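# Mount centrifuge rotor and tighten knob, or flag expired rotor

## Task

The date is 21 December 2026. Check the use-by date printed on the card attached to the centrifuge. If the rotor is still in date, lower it fully onto the centrifuge drive, then thread the knob onto the tip of the shaft, run it down until it seats on the rotor, and tighten it firmly. If the date has already passed, do not mount the rotor: leave it standing where it is and place the HOLD block on top of it. In either case the rotor must never be dropped.

## Robot and tools

ROBOT. Two UR-type six-joint arms, left_arm and right_arm, each carrying a Robotiq 2F-85 two-finger gripper with a wrist camera. Calibrated base poses in the scene frame: left_arm at (+0.094, +0.628, 0) m with quat_wxyz (+1.000, 0, 0, +0.028); right_arm at (-0.046, -0.702, 0) m with quat_wxyz (+1.000, 0, 0, -0.017). A camera stand is fixed behind the arms.

FRAMES. Scene frame: origin at table-top height, halfway between the nominal bases, +z up, +x out over the table, left_arm on the +y side (image left/right does not follow these names). Every hand pose, velocity, Hand target and wrist-camera pose is given in that arm's own base frame; fixed cameras and the table use the scene frame. Gripper axes: fingers point along +z, they open and close along y, and a block on the wrist juts about 10 cm toward +x. end_effector_position is the spot between the pads when shut; fingertips extend about 19 mm past it closed, 6 mm open.

THE ROW. Every commanding tool uses rows of 20 numbers: left_arm x, y, z (metres), qw, qx, qy, qz, then left gripper position, force_limit, speed; then the same ten for right_arm. Both arms are always present. x, y, z and the quaternion (w first) are an absolute pose for that gripper's end_effector_position and orientation, in that arm's base frame, not an offset. The three gripper numbers lie in [-1, 1]. An arm meant to stay still should get, in every call, exactly the pose from the last result before it started resting, plus its current gripper numbers (resending 0 is itself a command). Resend one fixed quaternion to hold orientation; the reported one drifts.

GRIPPER NUMBERS. position: +1 = open 85 mm, about -0.8 = pads touching, -1 = close until blocked. speed: about 20 mm/s at -1, 85 at 0, 150 at +1. force_limit sets motor push; a slow close at -1 gives roughly 30 N per pad on a 40 mm hard part, +1 about 100 N; a fast close from well open gives 120 to 245 N regardless. Both start at +1. Stopped fingers only take a new force_limit or speed after position changes by at least 0.01. To grip, send -1, hold it, and look for object_status 2.

execute_actions(actions, cameras). actions is a list of actions; each action is a list of up to 15 rows, one per 1/30 s step, the last row repeating to fill 15 steps (0.5 s). A target more than 0.6 m from the gripper along any of its own axes gets the action refused for both arms; a malformed action or a failing first action voids the whole call. Images come back only with an empty actions list or when cameras names them.

move(target, speed, blend, stop_force, zero, blocking, cameras). target: one 20-number row or a list of up to 15 rows (no 0.6 m check). Each gripper follows a straight line from its Hand target, ending together, capped at 10 s. speed: m/s, 0.002 to 3.2, default 0.25 (turn rate twice that in rad/s), one value or one per target. blend: corner rounding in metres for a list; 0 stops at each. stop_force: 4 to 120 N, shared by both arms; an arm's path ends when the wrist sensor feels that much push against its travel; don't rely on it while the gripper rotates, and omit it when backing off a contact. zero (only with stop_force): true re-zeroes moving arms first; false accumulates. blocking=false returns after about 0.5 s while the move continues (not allowed with stop_force). Paths do not avoid obstacles; grippers lag and overshoot more at speed. Avoid paths near an arm's own base.

wait(seconds 0 to 10), stop() to brake a running move, zoom_image(camera, region [x0, y0, x1, y1] in pixels, at most 504 each way) on the latest image, zero_wrist_force(arm), read_manual(section "licences"), finished_scene(scene 1) which is final.

CAMERAS. cam_head_left, cam_head_right, cam_high, cam_low (504x504) and cam_left_wrist, cam_right_wrist (672x504). Calibration matrices are supplied; small errors exist.

RESULTS. Per arm: end_effector_position, end_effector_quat_wxyz, velocities (omitted when Joint velocities read "within noise"), Hand target (where the arm is being sent, possibly short of the command), Tool commands, Joint positions and torques, Wrist force/torque along the gripper's own axes plus a line with the peak since last shown, motor temperatures, gripper position_measured in counts (3 open, ~78 = 60 mm, 130 = 40 mm, 180 = 20 mm, 230 pads touching) and object_status: 0 moving, 1 blocked opening, 2 blocked closing (held), 3 reached target or fully shut. A move adds a "move:" line: done, off_target, moving, held or fault, plus limits such as paced (pose clipped) or held (steps withheld).

LIMITS. Commanded orientation is clipped to 32 degrees from measured per step; joint speeds are capped (1.76 and 2.64 rad/s). A clearance check holds back arm commands that bring the arms too close, but not finger motion. Contact torque limits (N m): shoulder pan 306, shoulder lift 306, elbow 139, wrist 1 35.3, wrist 2 40.8, wrist 3 38; any outside force near 150 N also triggers a 10 s fault stop. MOTOR HOT appears at 70 °C, brakes at 85 °C.

AVOID. Dropping the rotor or releasing moving parts, anything leaving the table, hard hits on fixed or heavy objects, commanding past a firm contact, squeezing a part hard while it sits on something, twisting or overloading a gripper, and any contact between the two arms or one gripper closing on the other's fingers.

Each tool is called after ">>>" by a JSON object that holds its "api" and its "payload".

## Session

>>> {"api": "execute_actions", "payload": {"actions": []}}

Scene clock: 0.00 s.
left_arm: end_effector_position=(+0.1749, -0.9367, +0.2276) position_measured=3 object_status=3 end_effector_quat_wxyz=(+0.578, -0.593, -0.557, -0.064) | right_arm: end_effector_position=(+1.0828, +0.3441, +0.3020) position_measured=3 object_status=3 end_effector_quat_wxyz=(-0.004, -0.653, +0.757, -0.023)
Joint positions: left_arm=[-1.432 -0.364 0.308 -0.317 -2.047 0.529] | right_arm=[3.615 -2.347 -0.852 -1.51 1.525 -0.951]
Joint velocities: within noise
Joint torques (N m): no reading
Motor temperatures (°C): left_arm=[33 25 35 36 45 44] | right_arm=[32 34 37 34 37 41]
Wrist force (N): no reading
Wrist torque (N m): no reading
Wrist force, peak (N): no reading
Hand target: left_arm +0.1749, -0.9367, +0.2276; +0.578, -0.593, -0.557, -0.064 | right_arm +1.0828, +0.3441, +0.3020; -0.004, -0.653, +0.757, -0.023
Tool commands: left_gripper/position=+1.0 left_gripper/force_limit=+1.0 left_gripper/speed=+1.0 right_gripper/position=+1.0 right_gripper/force_limit=+1.0 right_gripper/speed=+1.0

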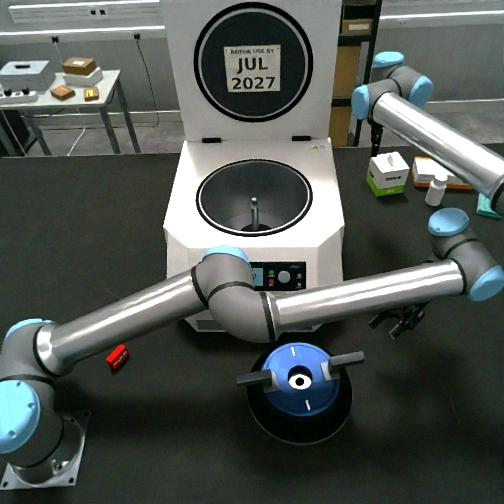

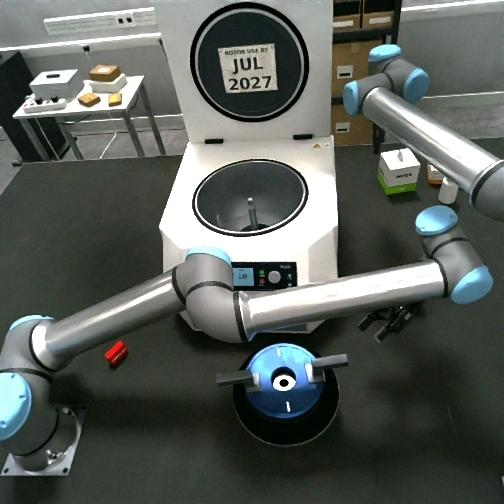

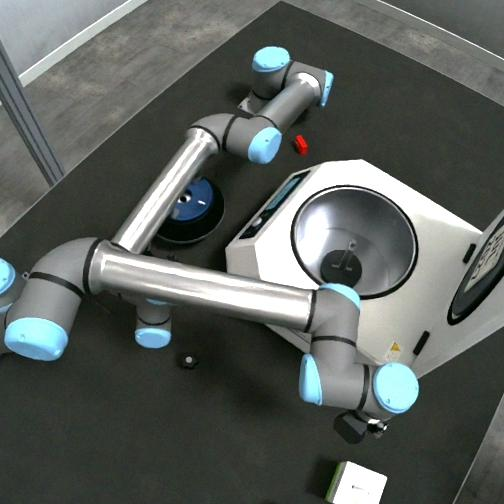

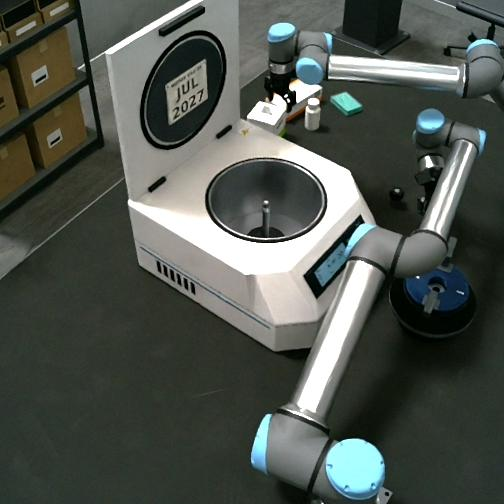

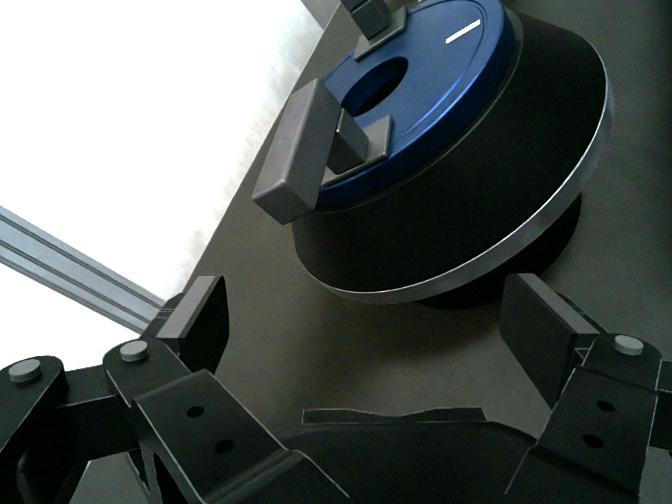

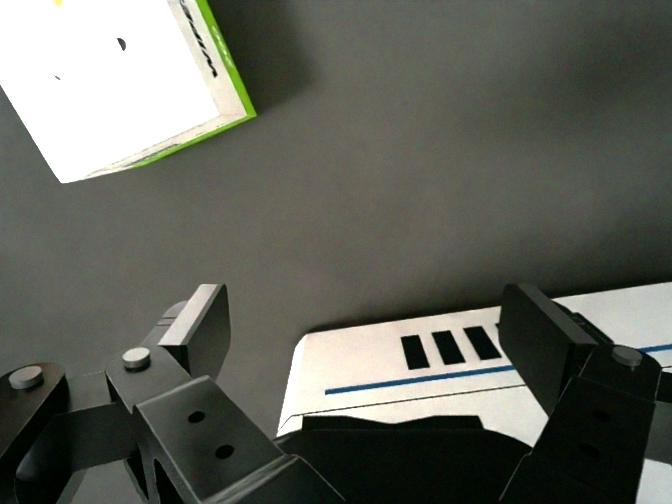

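>>> {"api": "zoom_image", "payload": {"camera": "cam_head_left", "region": [180, 320, 400, 460]}}

>>> {"api": "zoom_image", "payload": {"camera": "cam_head_left", "region": [160, 0, 350, 250]}}

>>> {"api": "zoom_image", "payload": {"camera": "cam_high", "region": [100, 150, 300, 400]}}

>>> {"api": "zoom_image", "payload": {"camera": "cam_low", "region": [360, 160, 500, 350]}}

>>> {"api": "zoom_image", "payload": {"camera": "cam_left_wrist", "region": [200, 0, 640, 330]}}

>>> {"api": "zoom_image", "payload": {"camera": "cam_low", "region": [190, 140, 350, 270]}}

Scaled by 2.291 from the camera's 504x504 image, which has a finer 720x720 frame.

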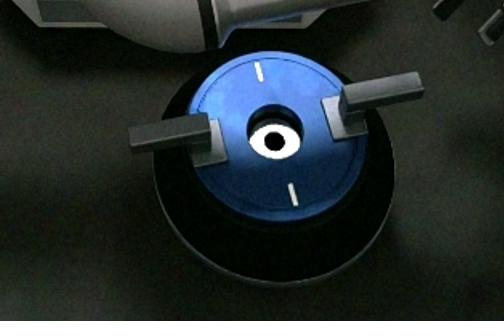

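Scaled by 2.016 from the camera's 504x504 image, which has a finer 720x720 frame.

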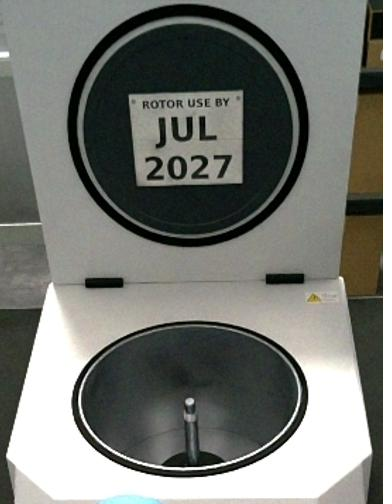

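Scaled by 2.016 from the camera's 504x504 image, which has a finer 720x720 frame.

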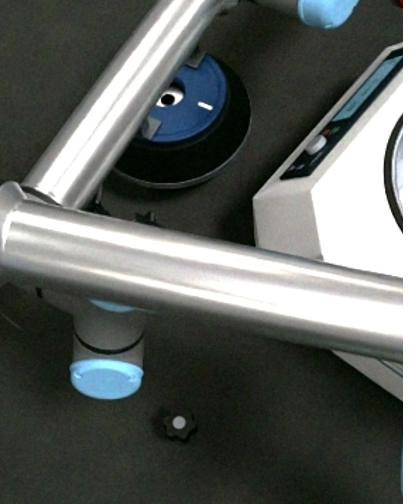

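Scaled by 2.653 from the camera's 504x504 image, which has a finer 720x720 frame.

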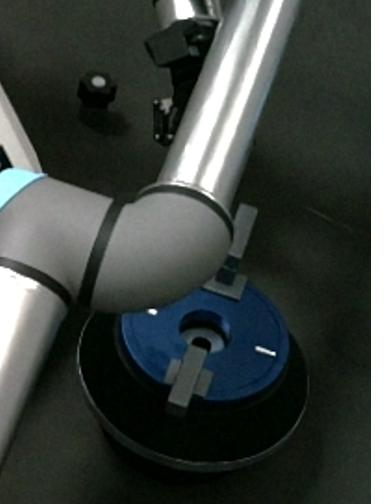

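Scaled by 1.145 from the camera's 672x504 image, which has a finer 960x720 frame.

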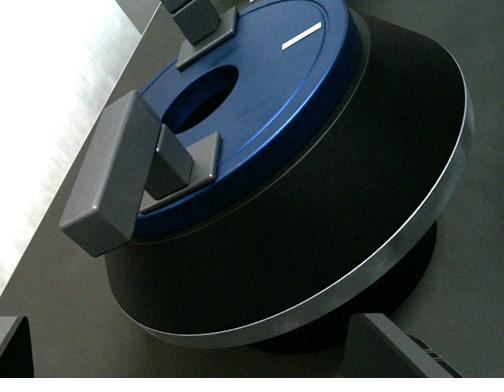

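Scaled by 3.150 from the camera's 504x504 image, which has a finer 720x720 frame.

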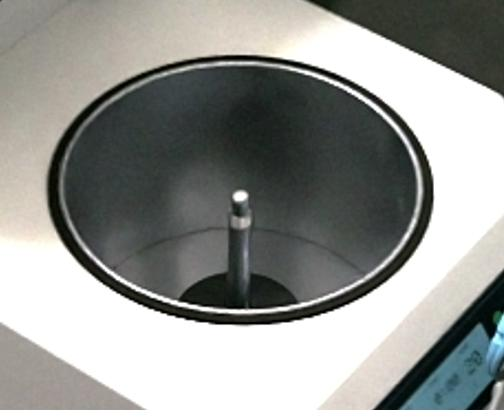

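>>> {"api": "move", "payload": {"target": [[0.1749,-0.90,0.46,0.578,-0.593,-0.557,-0.064,1,1,1,1.05,0.3441,0.45,-0.004,-0.653,0.757,-0.023,1,1,1],[0.068,-0.593,0.45,0,-0.664,-0.748,0,1,1,1,0.882,0.432,0.5,0,-0.7,0.714,0,1,1,1],[0.068,-0.593,0.45,0,-0.664,-0.748,0,1,1,1,0.793,0.689,0.5,0,-0.777,0.630,0,1,1,1]], "speed": 0.4, "blend": 0.05, "cameras": ["all"]}}

Scene clock: 54.10 s.
left_arm: end_effector_position=(+0.1748, -0.9261, +0.2912) position_measured=3 object_status=3 end_effector_quat_wxyz=(+0.577, -0.593, -0.558, -0.063) | right_arm: end_effector_position=(+1.0640, +0.3442, +0.3865) position_measured=3 object_status=3 end_effector_quat_wxyz=(-0.004, -0.653, +0.757, -0.023)
Joint positions: left_arm=[-1.431 -0.39 0.246 -0.231 -2.046 0.529] | right_arm=[3.623 -2.307 -0.773 -1.629 1.524 -0.943]
Joint torques (N m): left_arm=[-7.61 -114.2 -48.29 2.11 -0.92 -0.61] | right_arm=[-5.15 109.05 47.19 5.61 -2.74 -1.02]
Wrist force (N): left_arm=[0.4 0.0 0.1] | right_arm=[-0.2 -0.3 -0.3]
Wrist torque (N m): left_arm=[-0.02 -0.08 0.04] | right_arm=[-0.08 0.05 -0.01]
Wrist force, peak (N): left_arm=[23.6 -18.9 -9.0] | right_arm=[0.2 0.4 -3.4]
Hand target: left_arm +0.1747, -0.9261, +0.2912; +0.577, -0.593, -0.558, -0.063 | right_arm +1.0641, +0.3441, +0.3865; -0.004, -0.653, +0.757, -0.023
Off the commanded pose: left_arm 0.384 m, 72 deg | right_arm 0.453 m, 21 deg.
move: held (left_arm; a check stopped the path), off_target (right_arm; braked when a check withheld steps of left_arm); path passed 0 of 3 targets; limits=held
pose unreachable (left arm): on one or more control steps of this call, first in action 0 (counted from 0), this arm could not follow its commanded pose, so it was not sent that pose on those steps. It may still have moved: this result reports where it is.
cause: moving toward the commanded pose would bring a part of the arm too close to another arm (a part of this arm just beyond joint 4 (wrist 1) and a part of the right arm just beyond its joint 3 (elbow), 29 mm apart when this arm was first held).
camera_calibration:
cam_left_wrist: T_world_to_cam=[[0.740558, 0.270611, -0.615096, 0.309395], [-0.158933, -0.81883, -0.551595, -0.552708], [-0.652927, 0.506248, -0.563382, 0.873026], [0, 0, 0, 1]] pos_world=[0.253053, -0.978267, 0.377285]
cam_right_wrist: T_world_to_cam=[[-0.988768, 0.14782, -0.0220624, 1.01507], [0.134969, 0.946541, 0.29299, -0.564861], [0.0641928, 0.286722, -0.955861, 0.333939], [0, 0, 0, 1]] pos_world=[1.05847, 0.288869, 0.507093]

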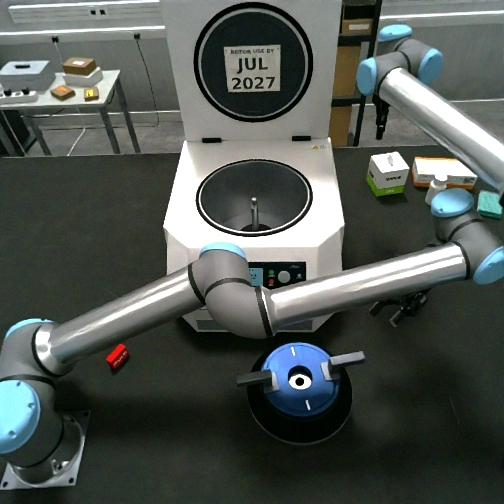

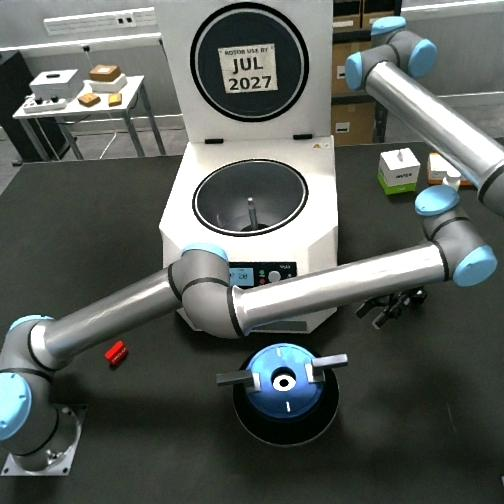

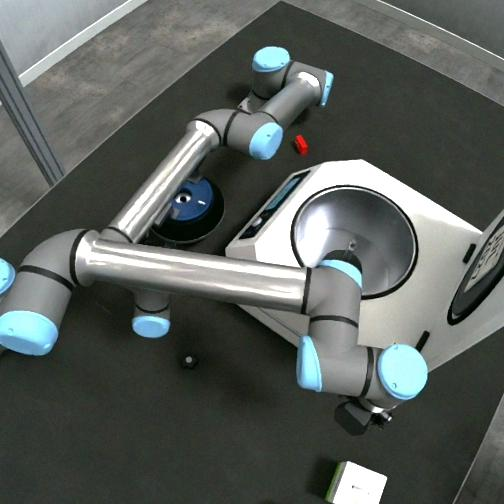

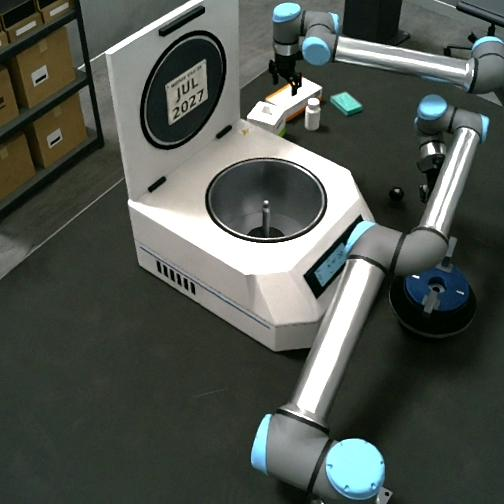

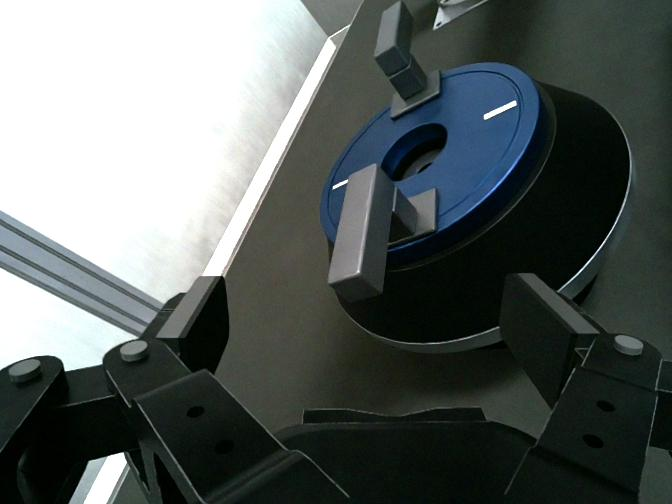

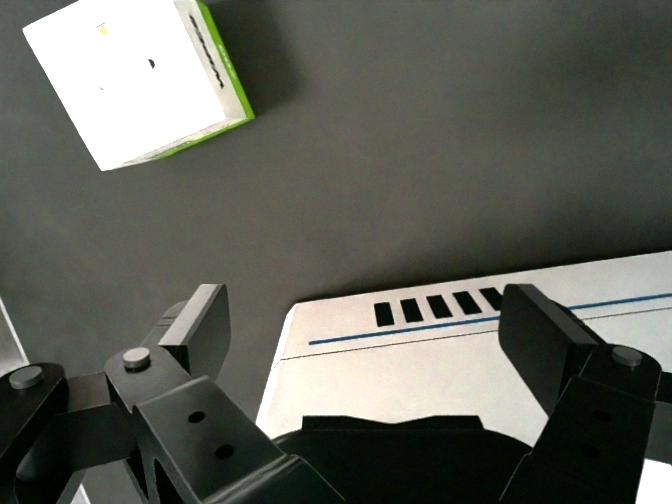

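>>> {"api": "move", "payload": {"target": [[0.1747,-0.9261,0.2912,0.577,-0.593,-0.558,-0.063,1,1,1,0.95,0.40,0.5,0,-0.68,0.733,0,1,1,1],[0.1747,-0.9261,0.2912,0.577,-0.593,-0.558,-0.063,1,1,1,0.793,0.689,0.5,0,-0.777,0.630,0,1,1,1]], "speed": 0.4, "blend": 0.05, "cameras": ["all"]}}

Scene clock: 58.90 s.
left_arm: end_effector_position=(+0.1747, -0.9261, +0.2912) position_measured=3 object_status=3 end_effector_quat_wxyz=(+0.577, -0.593, -0.558, -0.063) | right_arm: end_effector_position=(+0.7931, +0.6889, +0.4999) position_measured=3 object_status=3 end_effector_quat_wxyz=(+0.000, +0.777, -0.630, +0.000)
Joint positions: left_arm=[-1.431 -0.392 0.25 -0.234 -2.047 0.528] | right_arm=[4.023 -2.187 -0.774 -1.752 1.571 -0.897]
Joint torques (N m): left_arm=[9.99 -132.6 -38.41 0.07 -2.42 -1.12] | right_arm=[12.14 111.86 45.05 8.27 -3.29 -0.95]
Wrist force (N): left_arm=[0.2 0.0 0.5] | right_arm=[0.0 -0.4 0.3]
Wrist torque (N m): left_arm=[-0.02 -0.06 0.07] | right_arm=[-0.06 -0.02 -0.13]
Wrist force, peak (N): left_arm=[0.4 0.1 0.8] | right_arm=[-5.2 1.6 -0.4]
Hand target: left_arm +0.1747, -0.9261, +0.2912; +0.577, -0.593, -0.558, -0.063 | right_arm +0.7930, +0.6890, +0.5000; +0.000, +0.777, -0.630, +0.000
Off the commanded pose: left_arm 0.000 m, 0 deg | right_arm 0.000 m, 0 deg.
move: done
camera_calibration:
cam_left_wrist: T_world_to_cam=[[0.740418, 0.271, -0.615094, 0.309919], [-0.157904, -0.819377, -0.551079, -0.553579], [-0.653336, 0.505154, -0.563889, 0.872193], [0, 0, 0, 1]] pos_world=[0.252953, -0.97817, 0.377384]
cam_right_wrist: T_world_to_cam=[[-0.978758, -0.204876, 0.00765833, 0.918824], [-0.191172, 0.925511, 0.32693, -0.631648], [-0.0740677, 0.318521, -0.945018, 0.44331], [0, 0, 0, 1]] pos_world=[0.811389, 0.631638, 0.618404]

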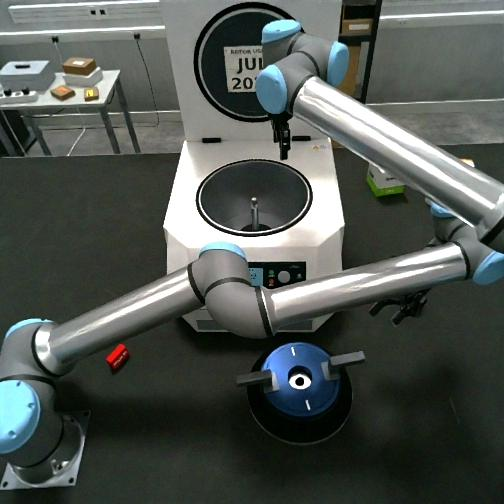

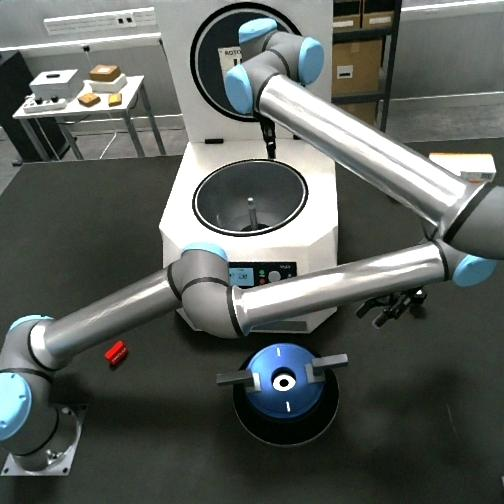

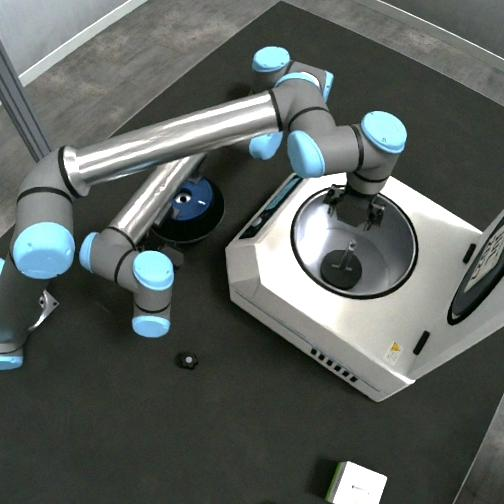

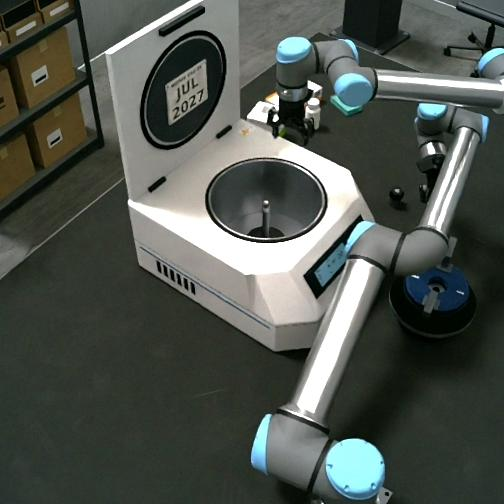

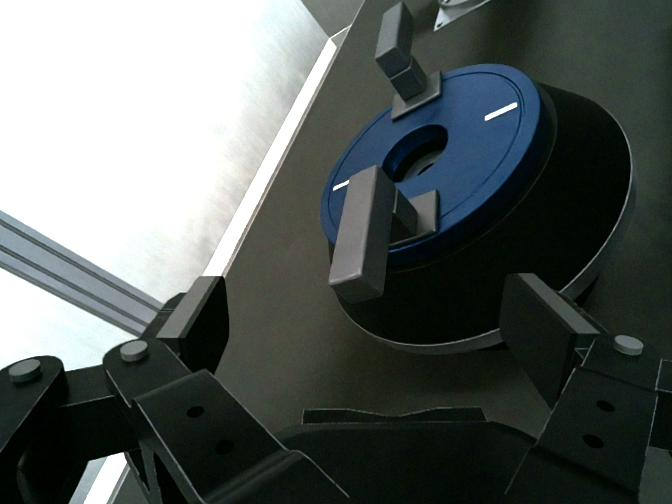

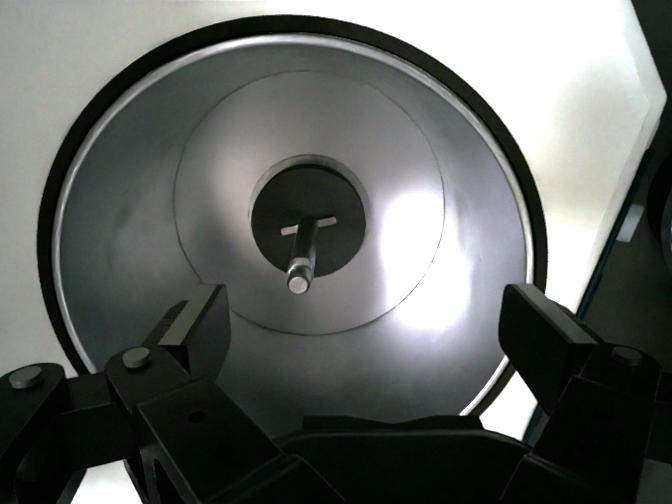

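>>> {"api": "zoom_image", "payload": {"camera": "cam_right_wrist", "region": [230, 140, 390, 310]}}

>>> {"api": "move", "payload": {"target": [[0.1747,-0.80,0.42,0.577,-0.593,-0.558,-0.063,1,1,1,0.793,0.689,0.5,0,-0.777,0.630,0,1,1,1],[0.068,-0.593,0.42,0,-0.664,-0.748,0,1,1,1,0.793,0.689,0.5,0,-0.777,0.630,0,1,1,1]], "speed": 0.5, "blend": 0.05, "cameras": ["cam_left_wrist","cam_head_left","cam_head_right"]}}

Scaled by 2.965 from the camera's 672x504 image, which has a finer 960x720 frame.

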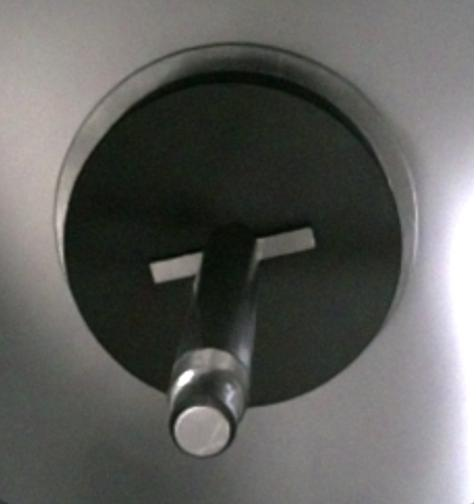

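Scene clock: 61.87 s.
left_arm: end_effector_position=(+0.1753, -0.8331, +0.3871) position_measured=3 object_status=3 end_effector_quat_wxyz=(+0.579, -0.593, -0.556, -0.065) | right_arm: end_effector_position=(+0.7930, +0.6890, +0.5000) position_measured=3 object_status=3 end_effector_quat_wxyz=(+0.000, +0.777, -0.630, +0.000)
Joint positions: left_arm=[-1.419 -0.689 0.654 -0.333 -2.033 0.536] | right_arm=[4.023 -2.187 -0.774 -1.752 1.571 -0.897]
Joint torques (N m): left_arm=[-7.04 -124.17 -41.86 2.25 -1.2 1.32] | right_arm=[16.78 123.5 53.44 8.12 -3.06 -1.22]
Wrist force (N): left_arm=[-0.1 0.2 0.4] | right_arm=[-0.1 -0.2 -0.3]
Wrist torque (N m): left_arm=[0.04 0.01 0.07] | right_arm=[-0.04 -0.01 -0.13]
Wrist force, peak (N): left_arm=[44.5 -10.6 10.6] | right_arm=[0.3 -0.7 -0.1]
Hand target: left_arm +0.1752, -0.8329, +0.3875; +0.579, -0.593, -0.556, -0.065 | right_arm +0.7930, +0.6890, +0.5000; +0.000, +0.777, -0.630, +0.000
Off the commanded pose: left_arm 0.265 m, 72 deg | right_arm 0.000 m, 0 deg.
move: held (left_arm; a check stopped the path); path passed 0 of 2 targets; limits=held
pose unreachable (left arm): on one or more control steps of this call, first in action 0 (counted from 0), this arm could not follow its commanded pose, so it was not sent that pose on those steps. It may still have moved: this result reports where it is.
cause: moving toward the commanded pose would bring a part of the arm too close to another arm (a part of this arm just beyond joint 3 (elbow) and a part of the right arm just beyond its joint 3 (elbow), 14 mm apart when this arm was first held).
camera_calibration:
cam_left_wrist: T_world_to_cam=[[0.740288, 0.271129, -0.615193, 0.343337], [-0.161898, -0.816245, -0.554556, -0.419838], [-0.652505, 0.51013, -0.560362, 0.882279], [0, 0, 0, 1]] pos_world=[0.253552, -0.885856, 0.47279]
Images, in order (width x height): cam_head_left 504x504, cam_head_right 504x504, cam_left_wrist 672x504.

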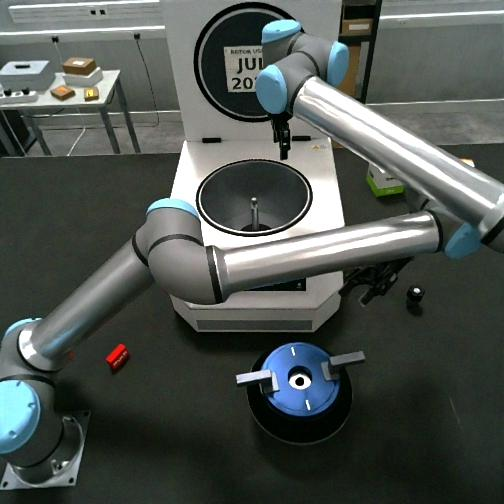

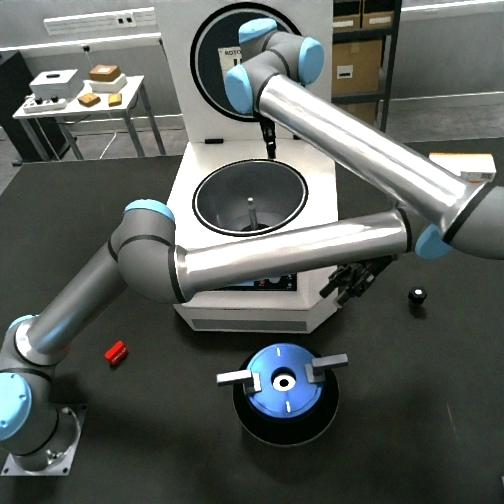

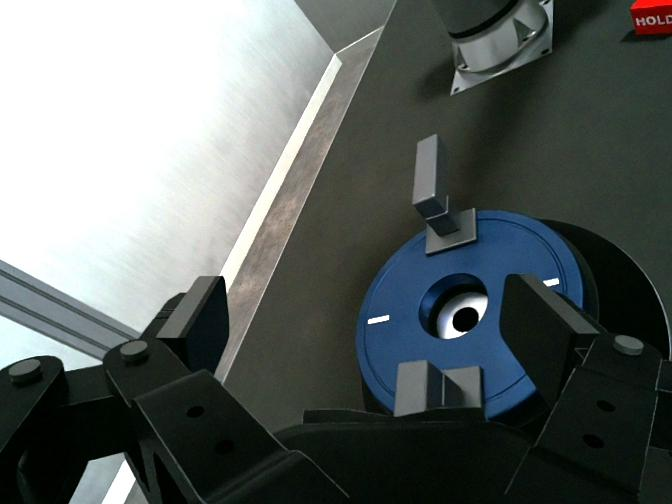

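>>> {"api": "move", "payload": {"target": [[0.1752,-0.8329,0.3875,0.579,-0.593,-0.556,-0.065,1,1,1,0.60,0.60,0.62,0,-0.777,0.630,0,1,1,1],[0.14,-0.68,0.38,0.41,-0.65,-0.63,-0.05,1,1,1,0.60,0.60,0.62,0,-0.777,0.630,0,1,1,1],[0.068,-0.593,0.40,0,-0.664,-0.748,0,1,1,1,0.60,0.60,0.62,0,-0.777,0.630,0,1,1,1]], "speed": 0.5, "blend": 0.04, "cameras": ["cam_left_wrist","cam_head_left","cam_head_right"]}}

Scene clock: 66.97 s.
left_arm: end_effector_position=(+0.0680, -0.5930, +0.4000) position_measured=3 object_status=3 end_effector_quat_wxyz=(+0.000, +0.664, +0.748, +0.000) | right_arm: end_effector_position=(+0.6000, +0.6000, +0.6200) position_measured=3 object_status=3 end_effector_quat_wxyz=(+0.000, +0.777, -0.630, +0.000)
Joint positions: left_arm=[-1.753 -1.754 1.929 -1.745 -1.571 -0.301] | right_arm=[4.134 -1.825 -1.087 -1.801 1.571 -0.787]
Joint torques (N m): left_arm=[-12.72 -43.94 -45.61 -7.56 1.17 -0.51] | right_arm=[5.43 92.89 50.38 6.9 -1.91 2.58]
Wrist force (N): left_arm=[0.4 -0.1 1.2] | right_arm=[0.1 -0.5 -0.7]
Wrist torque (N m): left_arm=[0.24 0.25 0.25] | right_arm=[-0.07 0.06 -0.10]
Wrist force, peak (N): left_arm=[3.4 0.3 2.5] | right_arm=[-1.0 -4.7 2.1]
Hand target: left_arm +0.0680, -0.5930, +0.4000; +0.000, +0.664, +0.748, +0.000 | right_arm +0.6000, +0.6000, +0.6200; +0.000, +0.777, -0.630, +0.000
Off the commanded pose: left_arm 0.000 m, 0 deg | right_arm 0.000 m, 0 deg.
move: done
camera_calibration:
cam_left_wrist: T_world_to_cam=[[0.993845, 0.109563, 0.0163857, -0.0000115509], [0.0970215, -0.932223, 0.348636, -0.681737], [0.0534727, -0.344901, -0.937115, 0.292759], [0, 0, 0, 1]] pos_world=[0.0505001, -0.534557, 0.512027]
Images, in order (width x height): cam_head_left 504x504, cam_head_right 504x504, cam_left_wrist 672x504.

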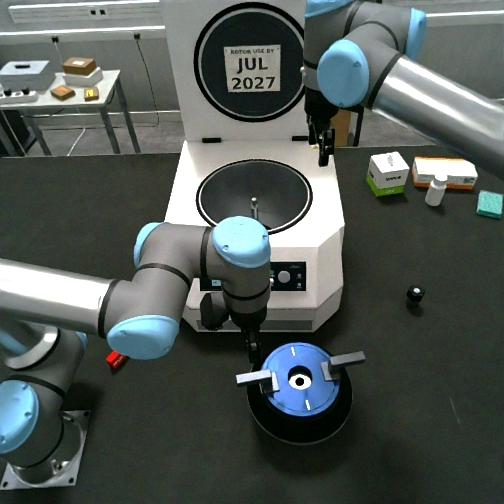

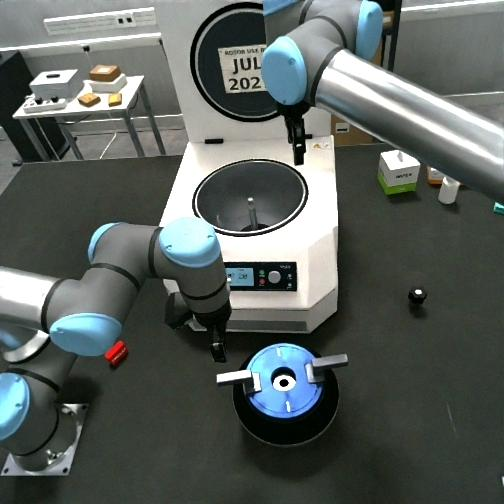

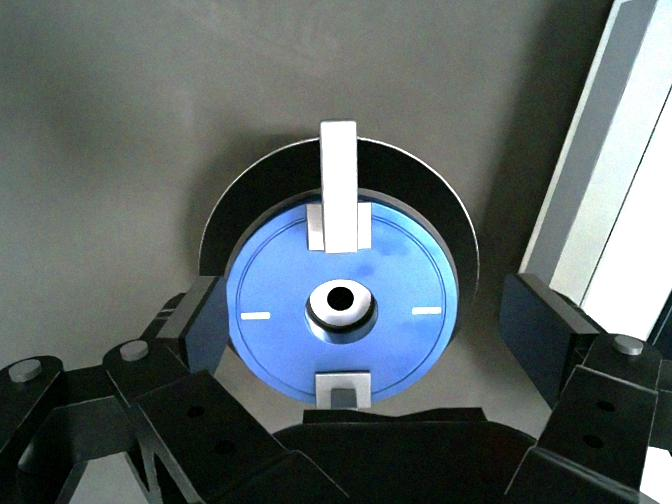

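>>> {"api": "move", "payload": {"target": [[0.0656,-0.590,0.36,0,0.6587,0.7524,0,1,1,1,0.2654,0.5156,0.42,0,0.7815,-0.6239,0,1,1,1],[0.0656,-0.590,0.31,0,0.6587,0.7524,0,1,1,1,0.2654,0.5186,0.36,0,0.7815,-0.6239,0,1,1,1]], "speed": 0.5, "blend": 0.04, "cameras": ["cam_left_wrist","cam_right_wrist","cam_head_left","cam_head_right"]}}

>>> {"api": "zoom_image", "payload": {"camera": "cam_left_wrist", "region": [230, 60, 500, 260]}}

>>> {"api": "zoom_image", "payload": {"camera": "cam_right_wrist", "region": [230, 60, 500, 260]}}

Scene clock: 90.33 s.
left_arm: end_effector_position=(+0.0656, -0.5901, +0.3101) position_measured=3 object_status=3 end_effector_quat_wxyz=(+0.000, +0.659, +0.752, +0.000) | right_arm: end_effector_position=(+0.2655, +0.5186, +0.3601) position_measured=3 object_status=3 end_effector_quat_wxyz=(+0.000, +0.782, -0.624, +0.000)
Joint positions: left_arm=[-1.758 -1.719 2.063 -1.915 -1.571 -0.32] | right_arm=[4.543 -1.376 -2.009 -1.327 1.571 -0.393]
Joint torques (N m): left_arm=[5.26 -28.31 -37.74 -7.98 0.08 1.23] | right_arm=[6.7 27.76 38.64 7.46 1.91 2.47]
Wrist force (N): left_arm=[0.4 -0.5 1.3] | right_arm=[0.3 -0.4 -0.3]
Wrist torque (N m): left_arm=[0.19 0.23 0.24] | right_arm=[-0.07 -0.05 -0.06]
Wrist force, peak (N): left_arm=[0.6 -0.4 5.6] | right_arm=[0.9 -4.7 -2.7]
Hand target: left_arm +0.0656, -0.5900, +0.3100; +0.000, +0.659, +0.752, +0.000 | right_arm +0.2654, +0.5186, +0.3600; +0.000, +0.782, -0.624, +0.000
Off the commanded pose: left_arm 0.000 m, 0 deg | right_arm 0.000 m, 0 deg.
move: done; blend cut to 0.03 m at target 1
camera_calibration:
cam_left_wrist: T_world_to_cam=[[0.992253, 0.123142, 0.0164151, 0.0116977], [0.109741, -0.93076, 0.348773, -0.647344], [0.0582271, -0.34427, -0.937063, 0.209743], [0, 0, 0, 1]] pos_world=[0.0472201, -0.531754, 0.422127]
cam_right_wrist: T_world_to_cam=[[-0.975508, -0.21984, 0.0073998, 0.375643], [-0.205399, 0.922433, 0.326999, -0.523893], [-0.0787133, 0.31747, -0.944996, 0.328118], [0, 0, 0, 1]] pos_world=[0.284663, 0.46167, 0.478603]
Images, in order (width x height): cam_head_left 504x504, cam_head_right 504x504, cam_left_wrist 672x504, cam_right_wrist 672x504.

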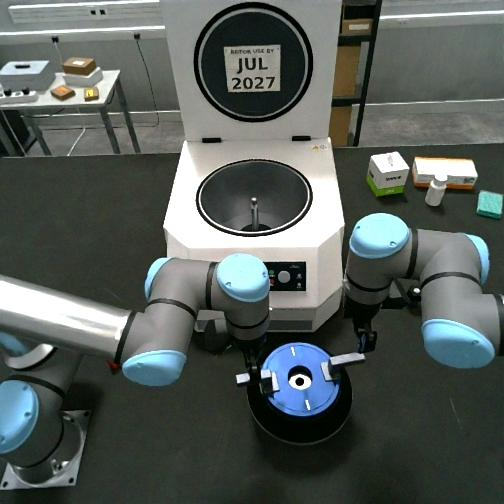

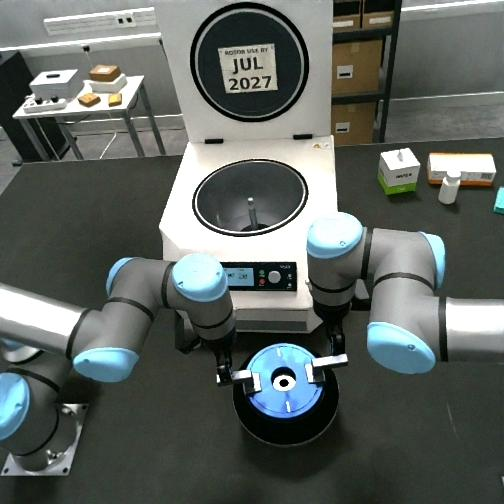

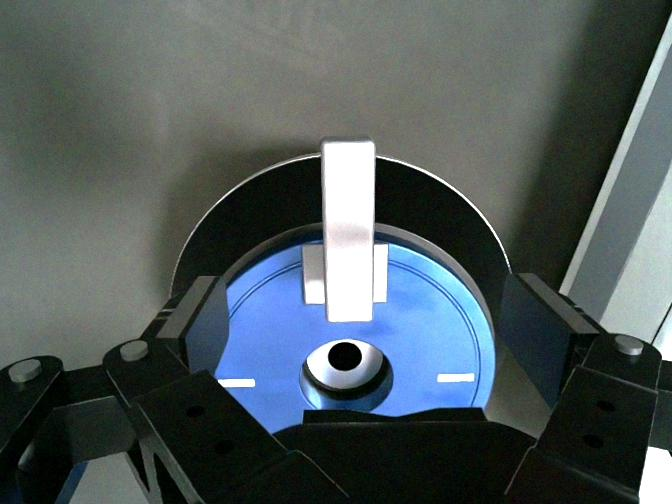

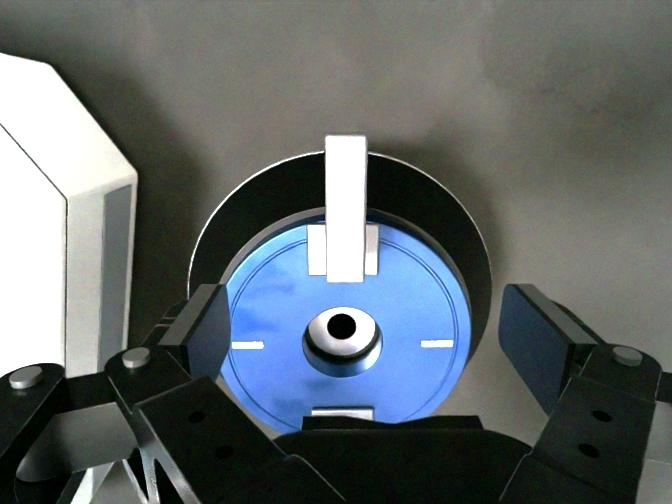

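Scaled by 1.867 from the camera's 672x504 image, which has a finer 960x720 frame.

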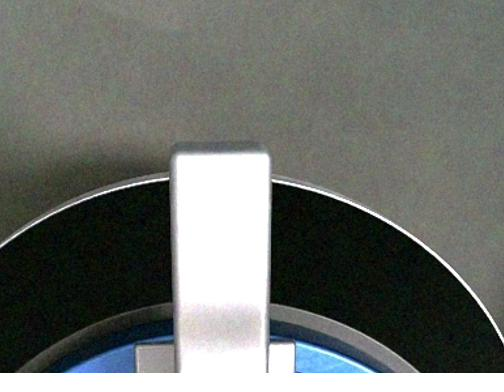

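Scaled by 1.867 from the camera's 672x504 image, which has a finer 960x720 frame.

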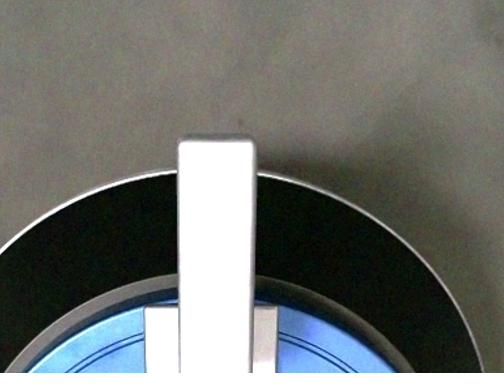

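>>> {"api": "move", "payload": {"target": [0.0640,-0.592,0.265,0,0.6561,0.7547,0,1,1,1,0.2650,0.5165,0.265,0,0.7847,-0.6199,0,1,1,1], "speed": 0.25, "cameras": ["cam_left_wrist","cam_right_wrist"]}}

>>> {"api": "zoom_image", "payload": {"camera": "cam_left_wrist", "region": [210, 80, 530, 400]}}

>>> {"api": "zoom_image", "payload": {"camera": "cam_right_wrist", "region": [210, 80, 530, 400]}}

Scene clock: 105.03 s.
left_arm: end_effector_position=(+0.0640, -0.5919, +0.2649) position_measured=3 object_status=3 end_effector_quat_wxyz=(+0.000, +0.656, +0.755, +0.000) | right_arm: end_effector_position=(+0.2650, +0.5166, +0.2651) position_measured=3 object_status=3 end_effector_quat_wxyz=(+0.000, +0.785, -0.620, +0.000)
Joint positions: left_arm=[-1.76 -1.683 2.118 -2.005 -1.571 -0.329] | right_arm=[4.543 -1.431 -2.141 -1.141 1.571 -0.403]
Joint torques (N m): left_arm=[-4.04 -40.58 -57.93 -5.58 1.08 1.37] | right_arm=[-6.48 34.55 35.79 6.83 1.47 2.77]
Wrist force (N): left_arm=[0.4 -0.2 1.2] | right_arm=[0.2 -0.5 0.1]
Wrist torque (N m): left_arm=[0.22 0.26 0.26] | right_arm=[-0.10 -0.04 0.19]
Wrist force, peak (N): left_arm=[0.2 -0.3 3.2] | right_arm=[0.1 -0.5 -4.4]
Hand target: left_arm +0.0640, -0.5920, +0.2650; +0.000, +0.656, +0.755, +0.000 | right_arm +0.2650, +0.5165, +0.2650; +0.000, +0.785, -0.620, +0.000
Off the commanded pose: left_arm 0.000 m, 0 deg | right_arm 0.000 m, 0 deg.
move: done
camera_calibration:
cam_left_wrist: T_world_to_cam=[[0.991362, 0.130111, 0.0165051, 0.0182998], [0.116257, -0.930028, 0.348615, -0.63317], [0.0607088, -0.343685, -0.93712, 0.166997], [0, 0, 0, 1]] pos_world=[0.0453304, -0.533852, 0.376927]
cam_right_wrist: T_world_to_cam=[[-0.97317, -0.229963, 0.00755759, 0.379952], [-0.214915, 0.920235, 0.327076, -0.487385], [-0.0821703, 0.316676, -0.944968, 0.240181], [0, 0, 0, 1]] pos_world=[0.284748, 0.459824, 0.383504]
Images, in order (width x height): cam_left_wrist 672x504, cam_right_wrist 672x504.

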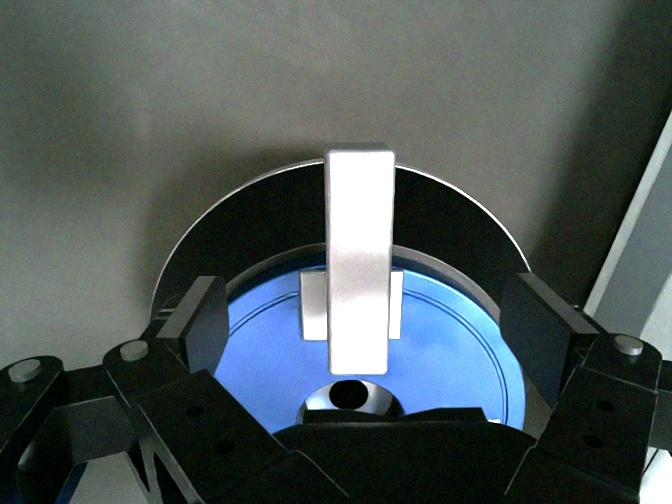

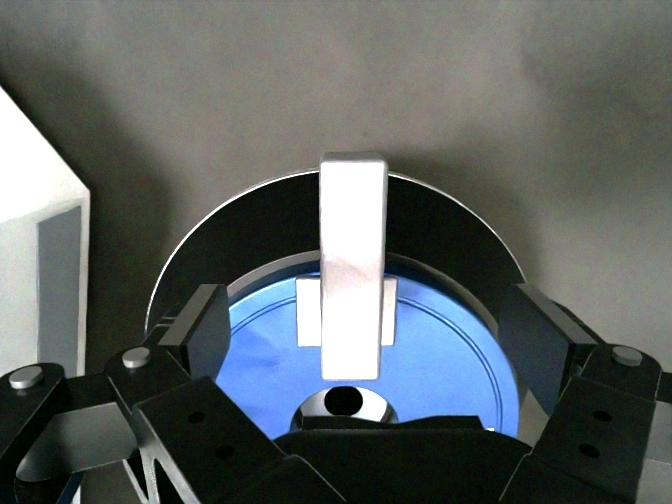

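Scaled by 1.575 from the camera's 672x504 image, which has a finer 960x720 frame.

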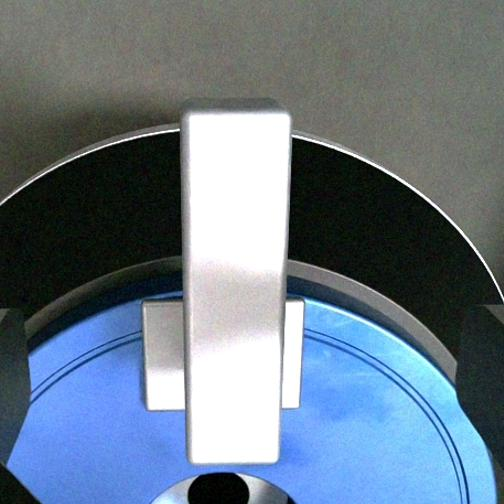

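Scaled by 1.575 from the camera's 672x504 image, which has a finer 960x720 frame.

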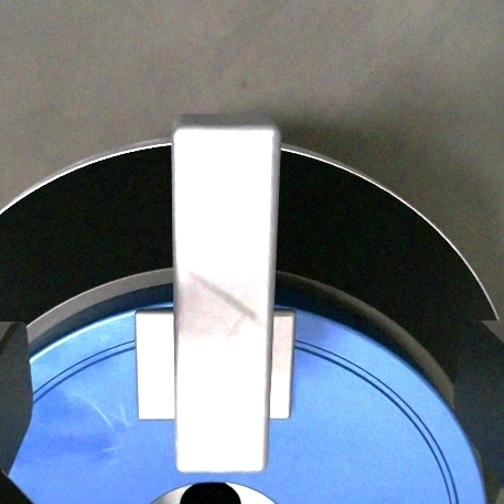

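>>> {"api": "move", "payload": {"target": [[0.0640,-0.592,0.265,0,0.6528,0.7576,0,0.1,1,0,0.2672,0.5170,0.265,0,0.7847,-0.6199,0,0.1,1,0],[0.0640,-0.592,0.222,0,0.6528,0.7576,0,0.1,1,0,0.2672,0.5170,0.222,0,0.7847,-0.6199,0,0.1,1,0]], "speed": 0.08, "cameras": ["cam_left_wrist","cam_right_wrist","cam_head_left"]}}

>>> {"api": "zoom_image", "payload": {"camera": "cam_left_wrist", "region": [210, 80, 530, 400]}}

>>> {"api": "zoom_image", "payload": {"camera": "cam_right_wrist", "region": [210, 80, 530, 400]}}

Scene clock: 114.73 s.
left_arm: end_effector_position=(+0.0640, -0.5919, +0.2219) position_measured=117 object_status=3 end_effector_quat_wxyz=(+0.000, +0.653, +0.758, +0.000) | right_arm: end_effector_position=(+0.2672, +0.5170, +0.2219) position_measured=117 object_status=3 end_effector_quat_wxyz=(+0.000, +0.785, -0.620, +0.000)
Joint positions: left_arm=[-1.76 -1.645 2.169 -2.094 -1.571 -0.337] | right_arm=[4.539 -1.472 -2.19 -1.05 1.571 -0.407]
Joint torques (N m): left_arm=[-1.89 -45.35 -56.98 -2.73 0.82 0.98] | right_arm=[8.72 56.15 50.69 1.75 0.72 2.04]
Wrist force (N): left_arm=[0.3 -0.3 1.6] | right_arm=[0.3 -0.4 -0.4]
Wrist torque (N m): left_arm=[0.22 0.22 0.25] | right_arm=[-0.07 -0.05 0.23]
Wrist force, peak (N): left_arm=[0.3 -0.2 3.0] | right_arm=[-0.1 -0.5 -2.0]
Hand target: left_arm +0.0640, -0.5920, +0.2220; +0.000, +0.653, +0.758, +0.000 | right_arm +0.2672, +0.5170, +0.2220; +0.000, +0.785, -0.620, +0.000
Off the commanded pose: left_arm 0.000 m, 0 deg | right_arm 0.000 m, 0 deg.
move: done
camera_calibration:
cam_left_wrist: T_world_to_cam=[[0.990177, 0.138848, 0.0164546, 0.0242424], [0.124475, -0.928985, 0.348559, -0.617972], [0.0636827, -0.343086, -0.937143, 0.126797], [0, 0, 0, 1]] pos_world=[0.0448431, -0.53395, 0.333827]
cam_right_wrist: T_world_to_cam=[[-0.973192, -0.229867, 0.00764035, 0.382542], [-0.214815, 0.920332, 0.32687, -0.473165], [-0.0821682, 0.316466, -0.945038, 0.199635], [0, 0, 0, 1]] pos_world=[0.287048, 0.460225, 0.340403]
Images, in order (width x height): cam_head_left 504x504, cam_left_wrist 672x504, cam_right_wrist 672x504.

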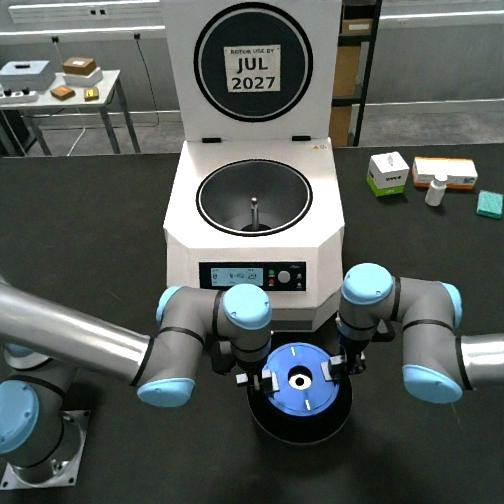

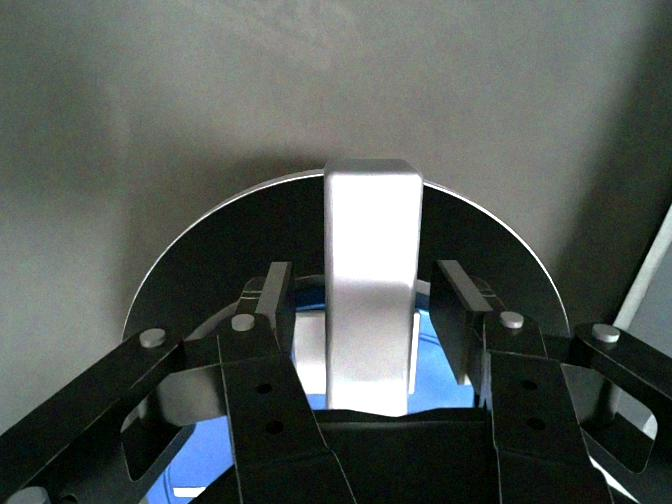

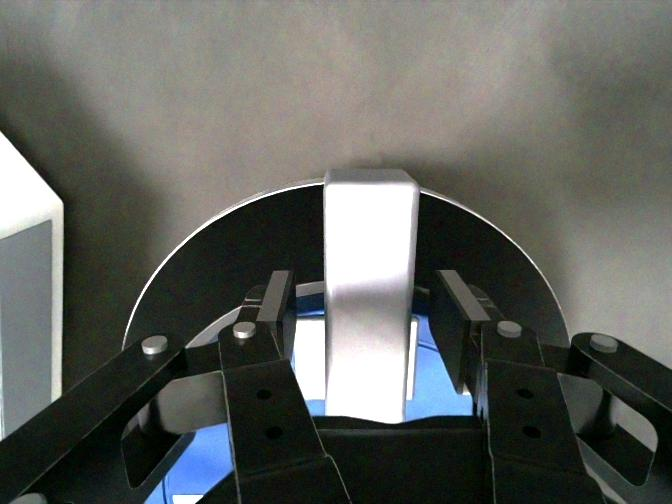

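Scaled by 1.575 from the camera's 672x504 image, which has a finer 960x720 frame.

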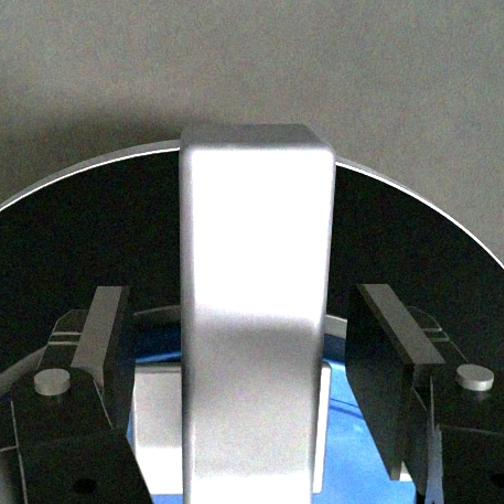

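Scaled by 1.575 from the camera's 672x504 image, which has a finer 960x720 frame.

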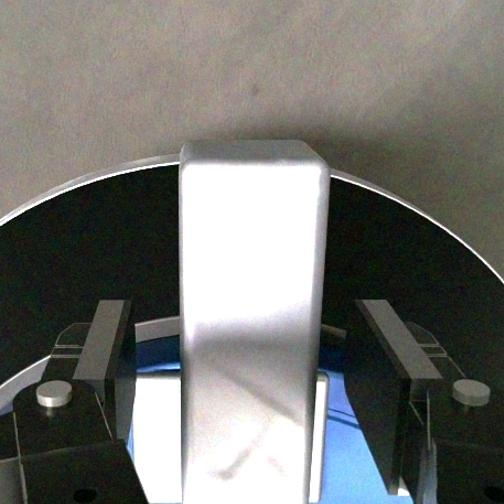

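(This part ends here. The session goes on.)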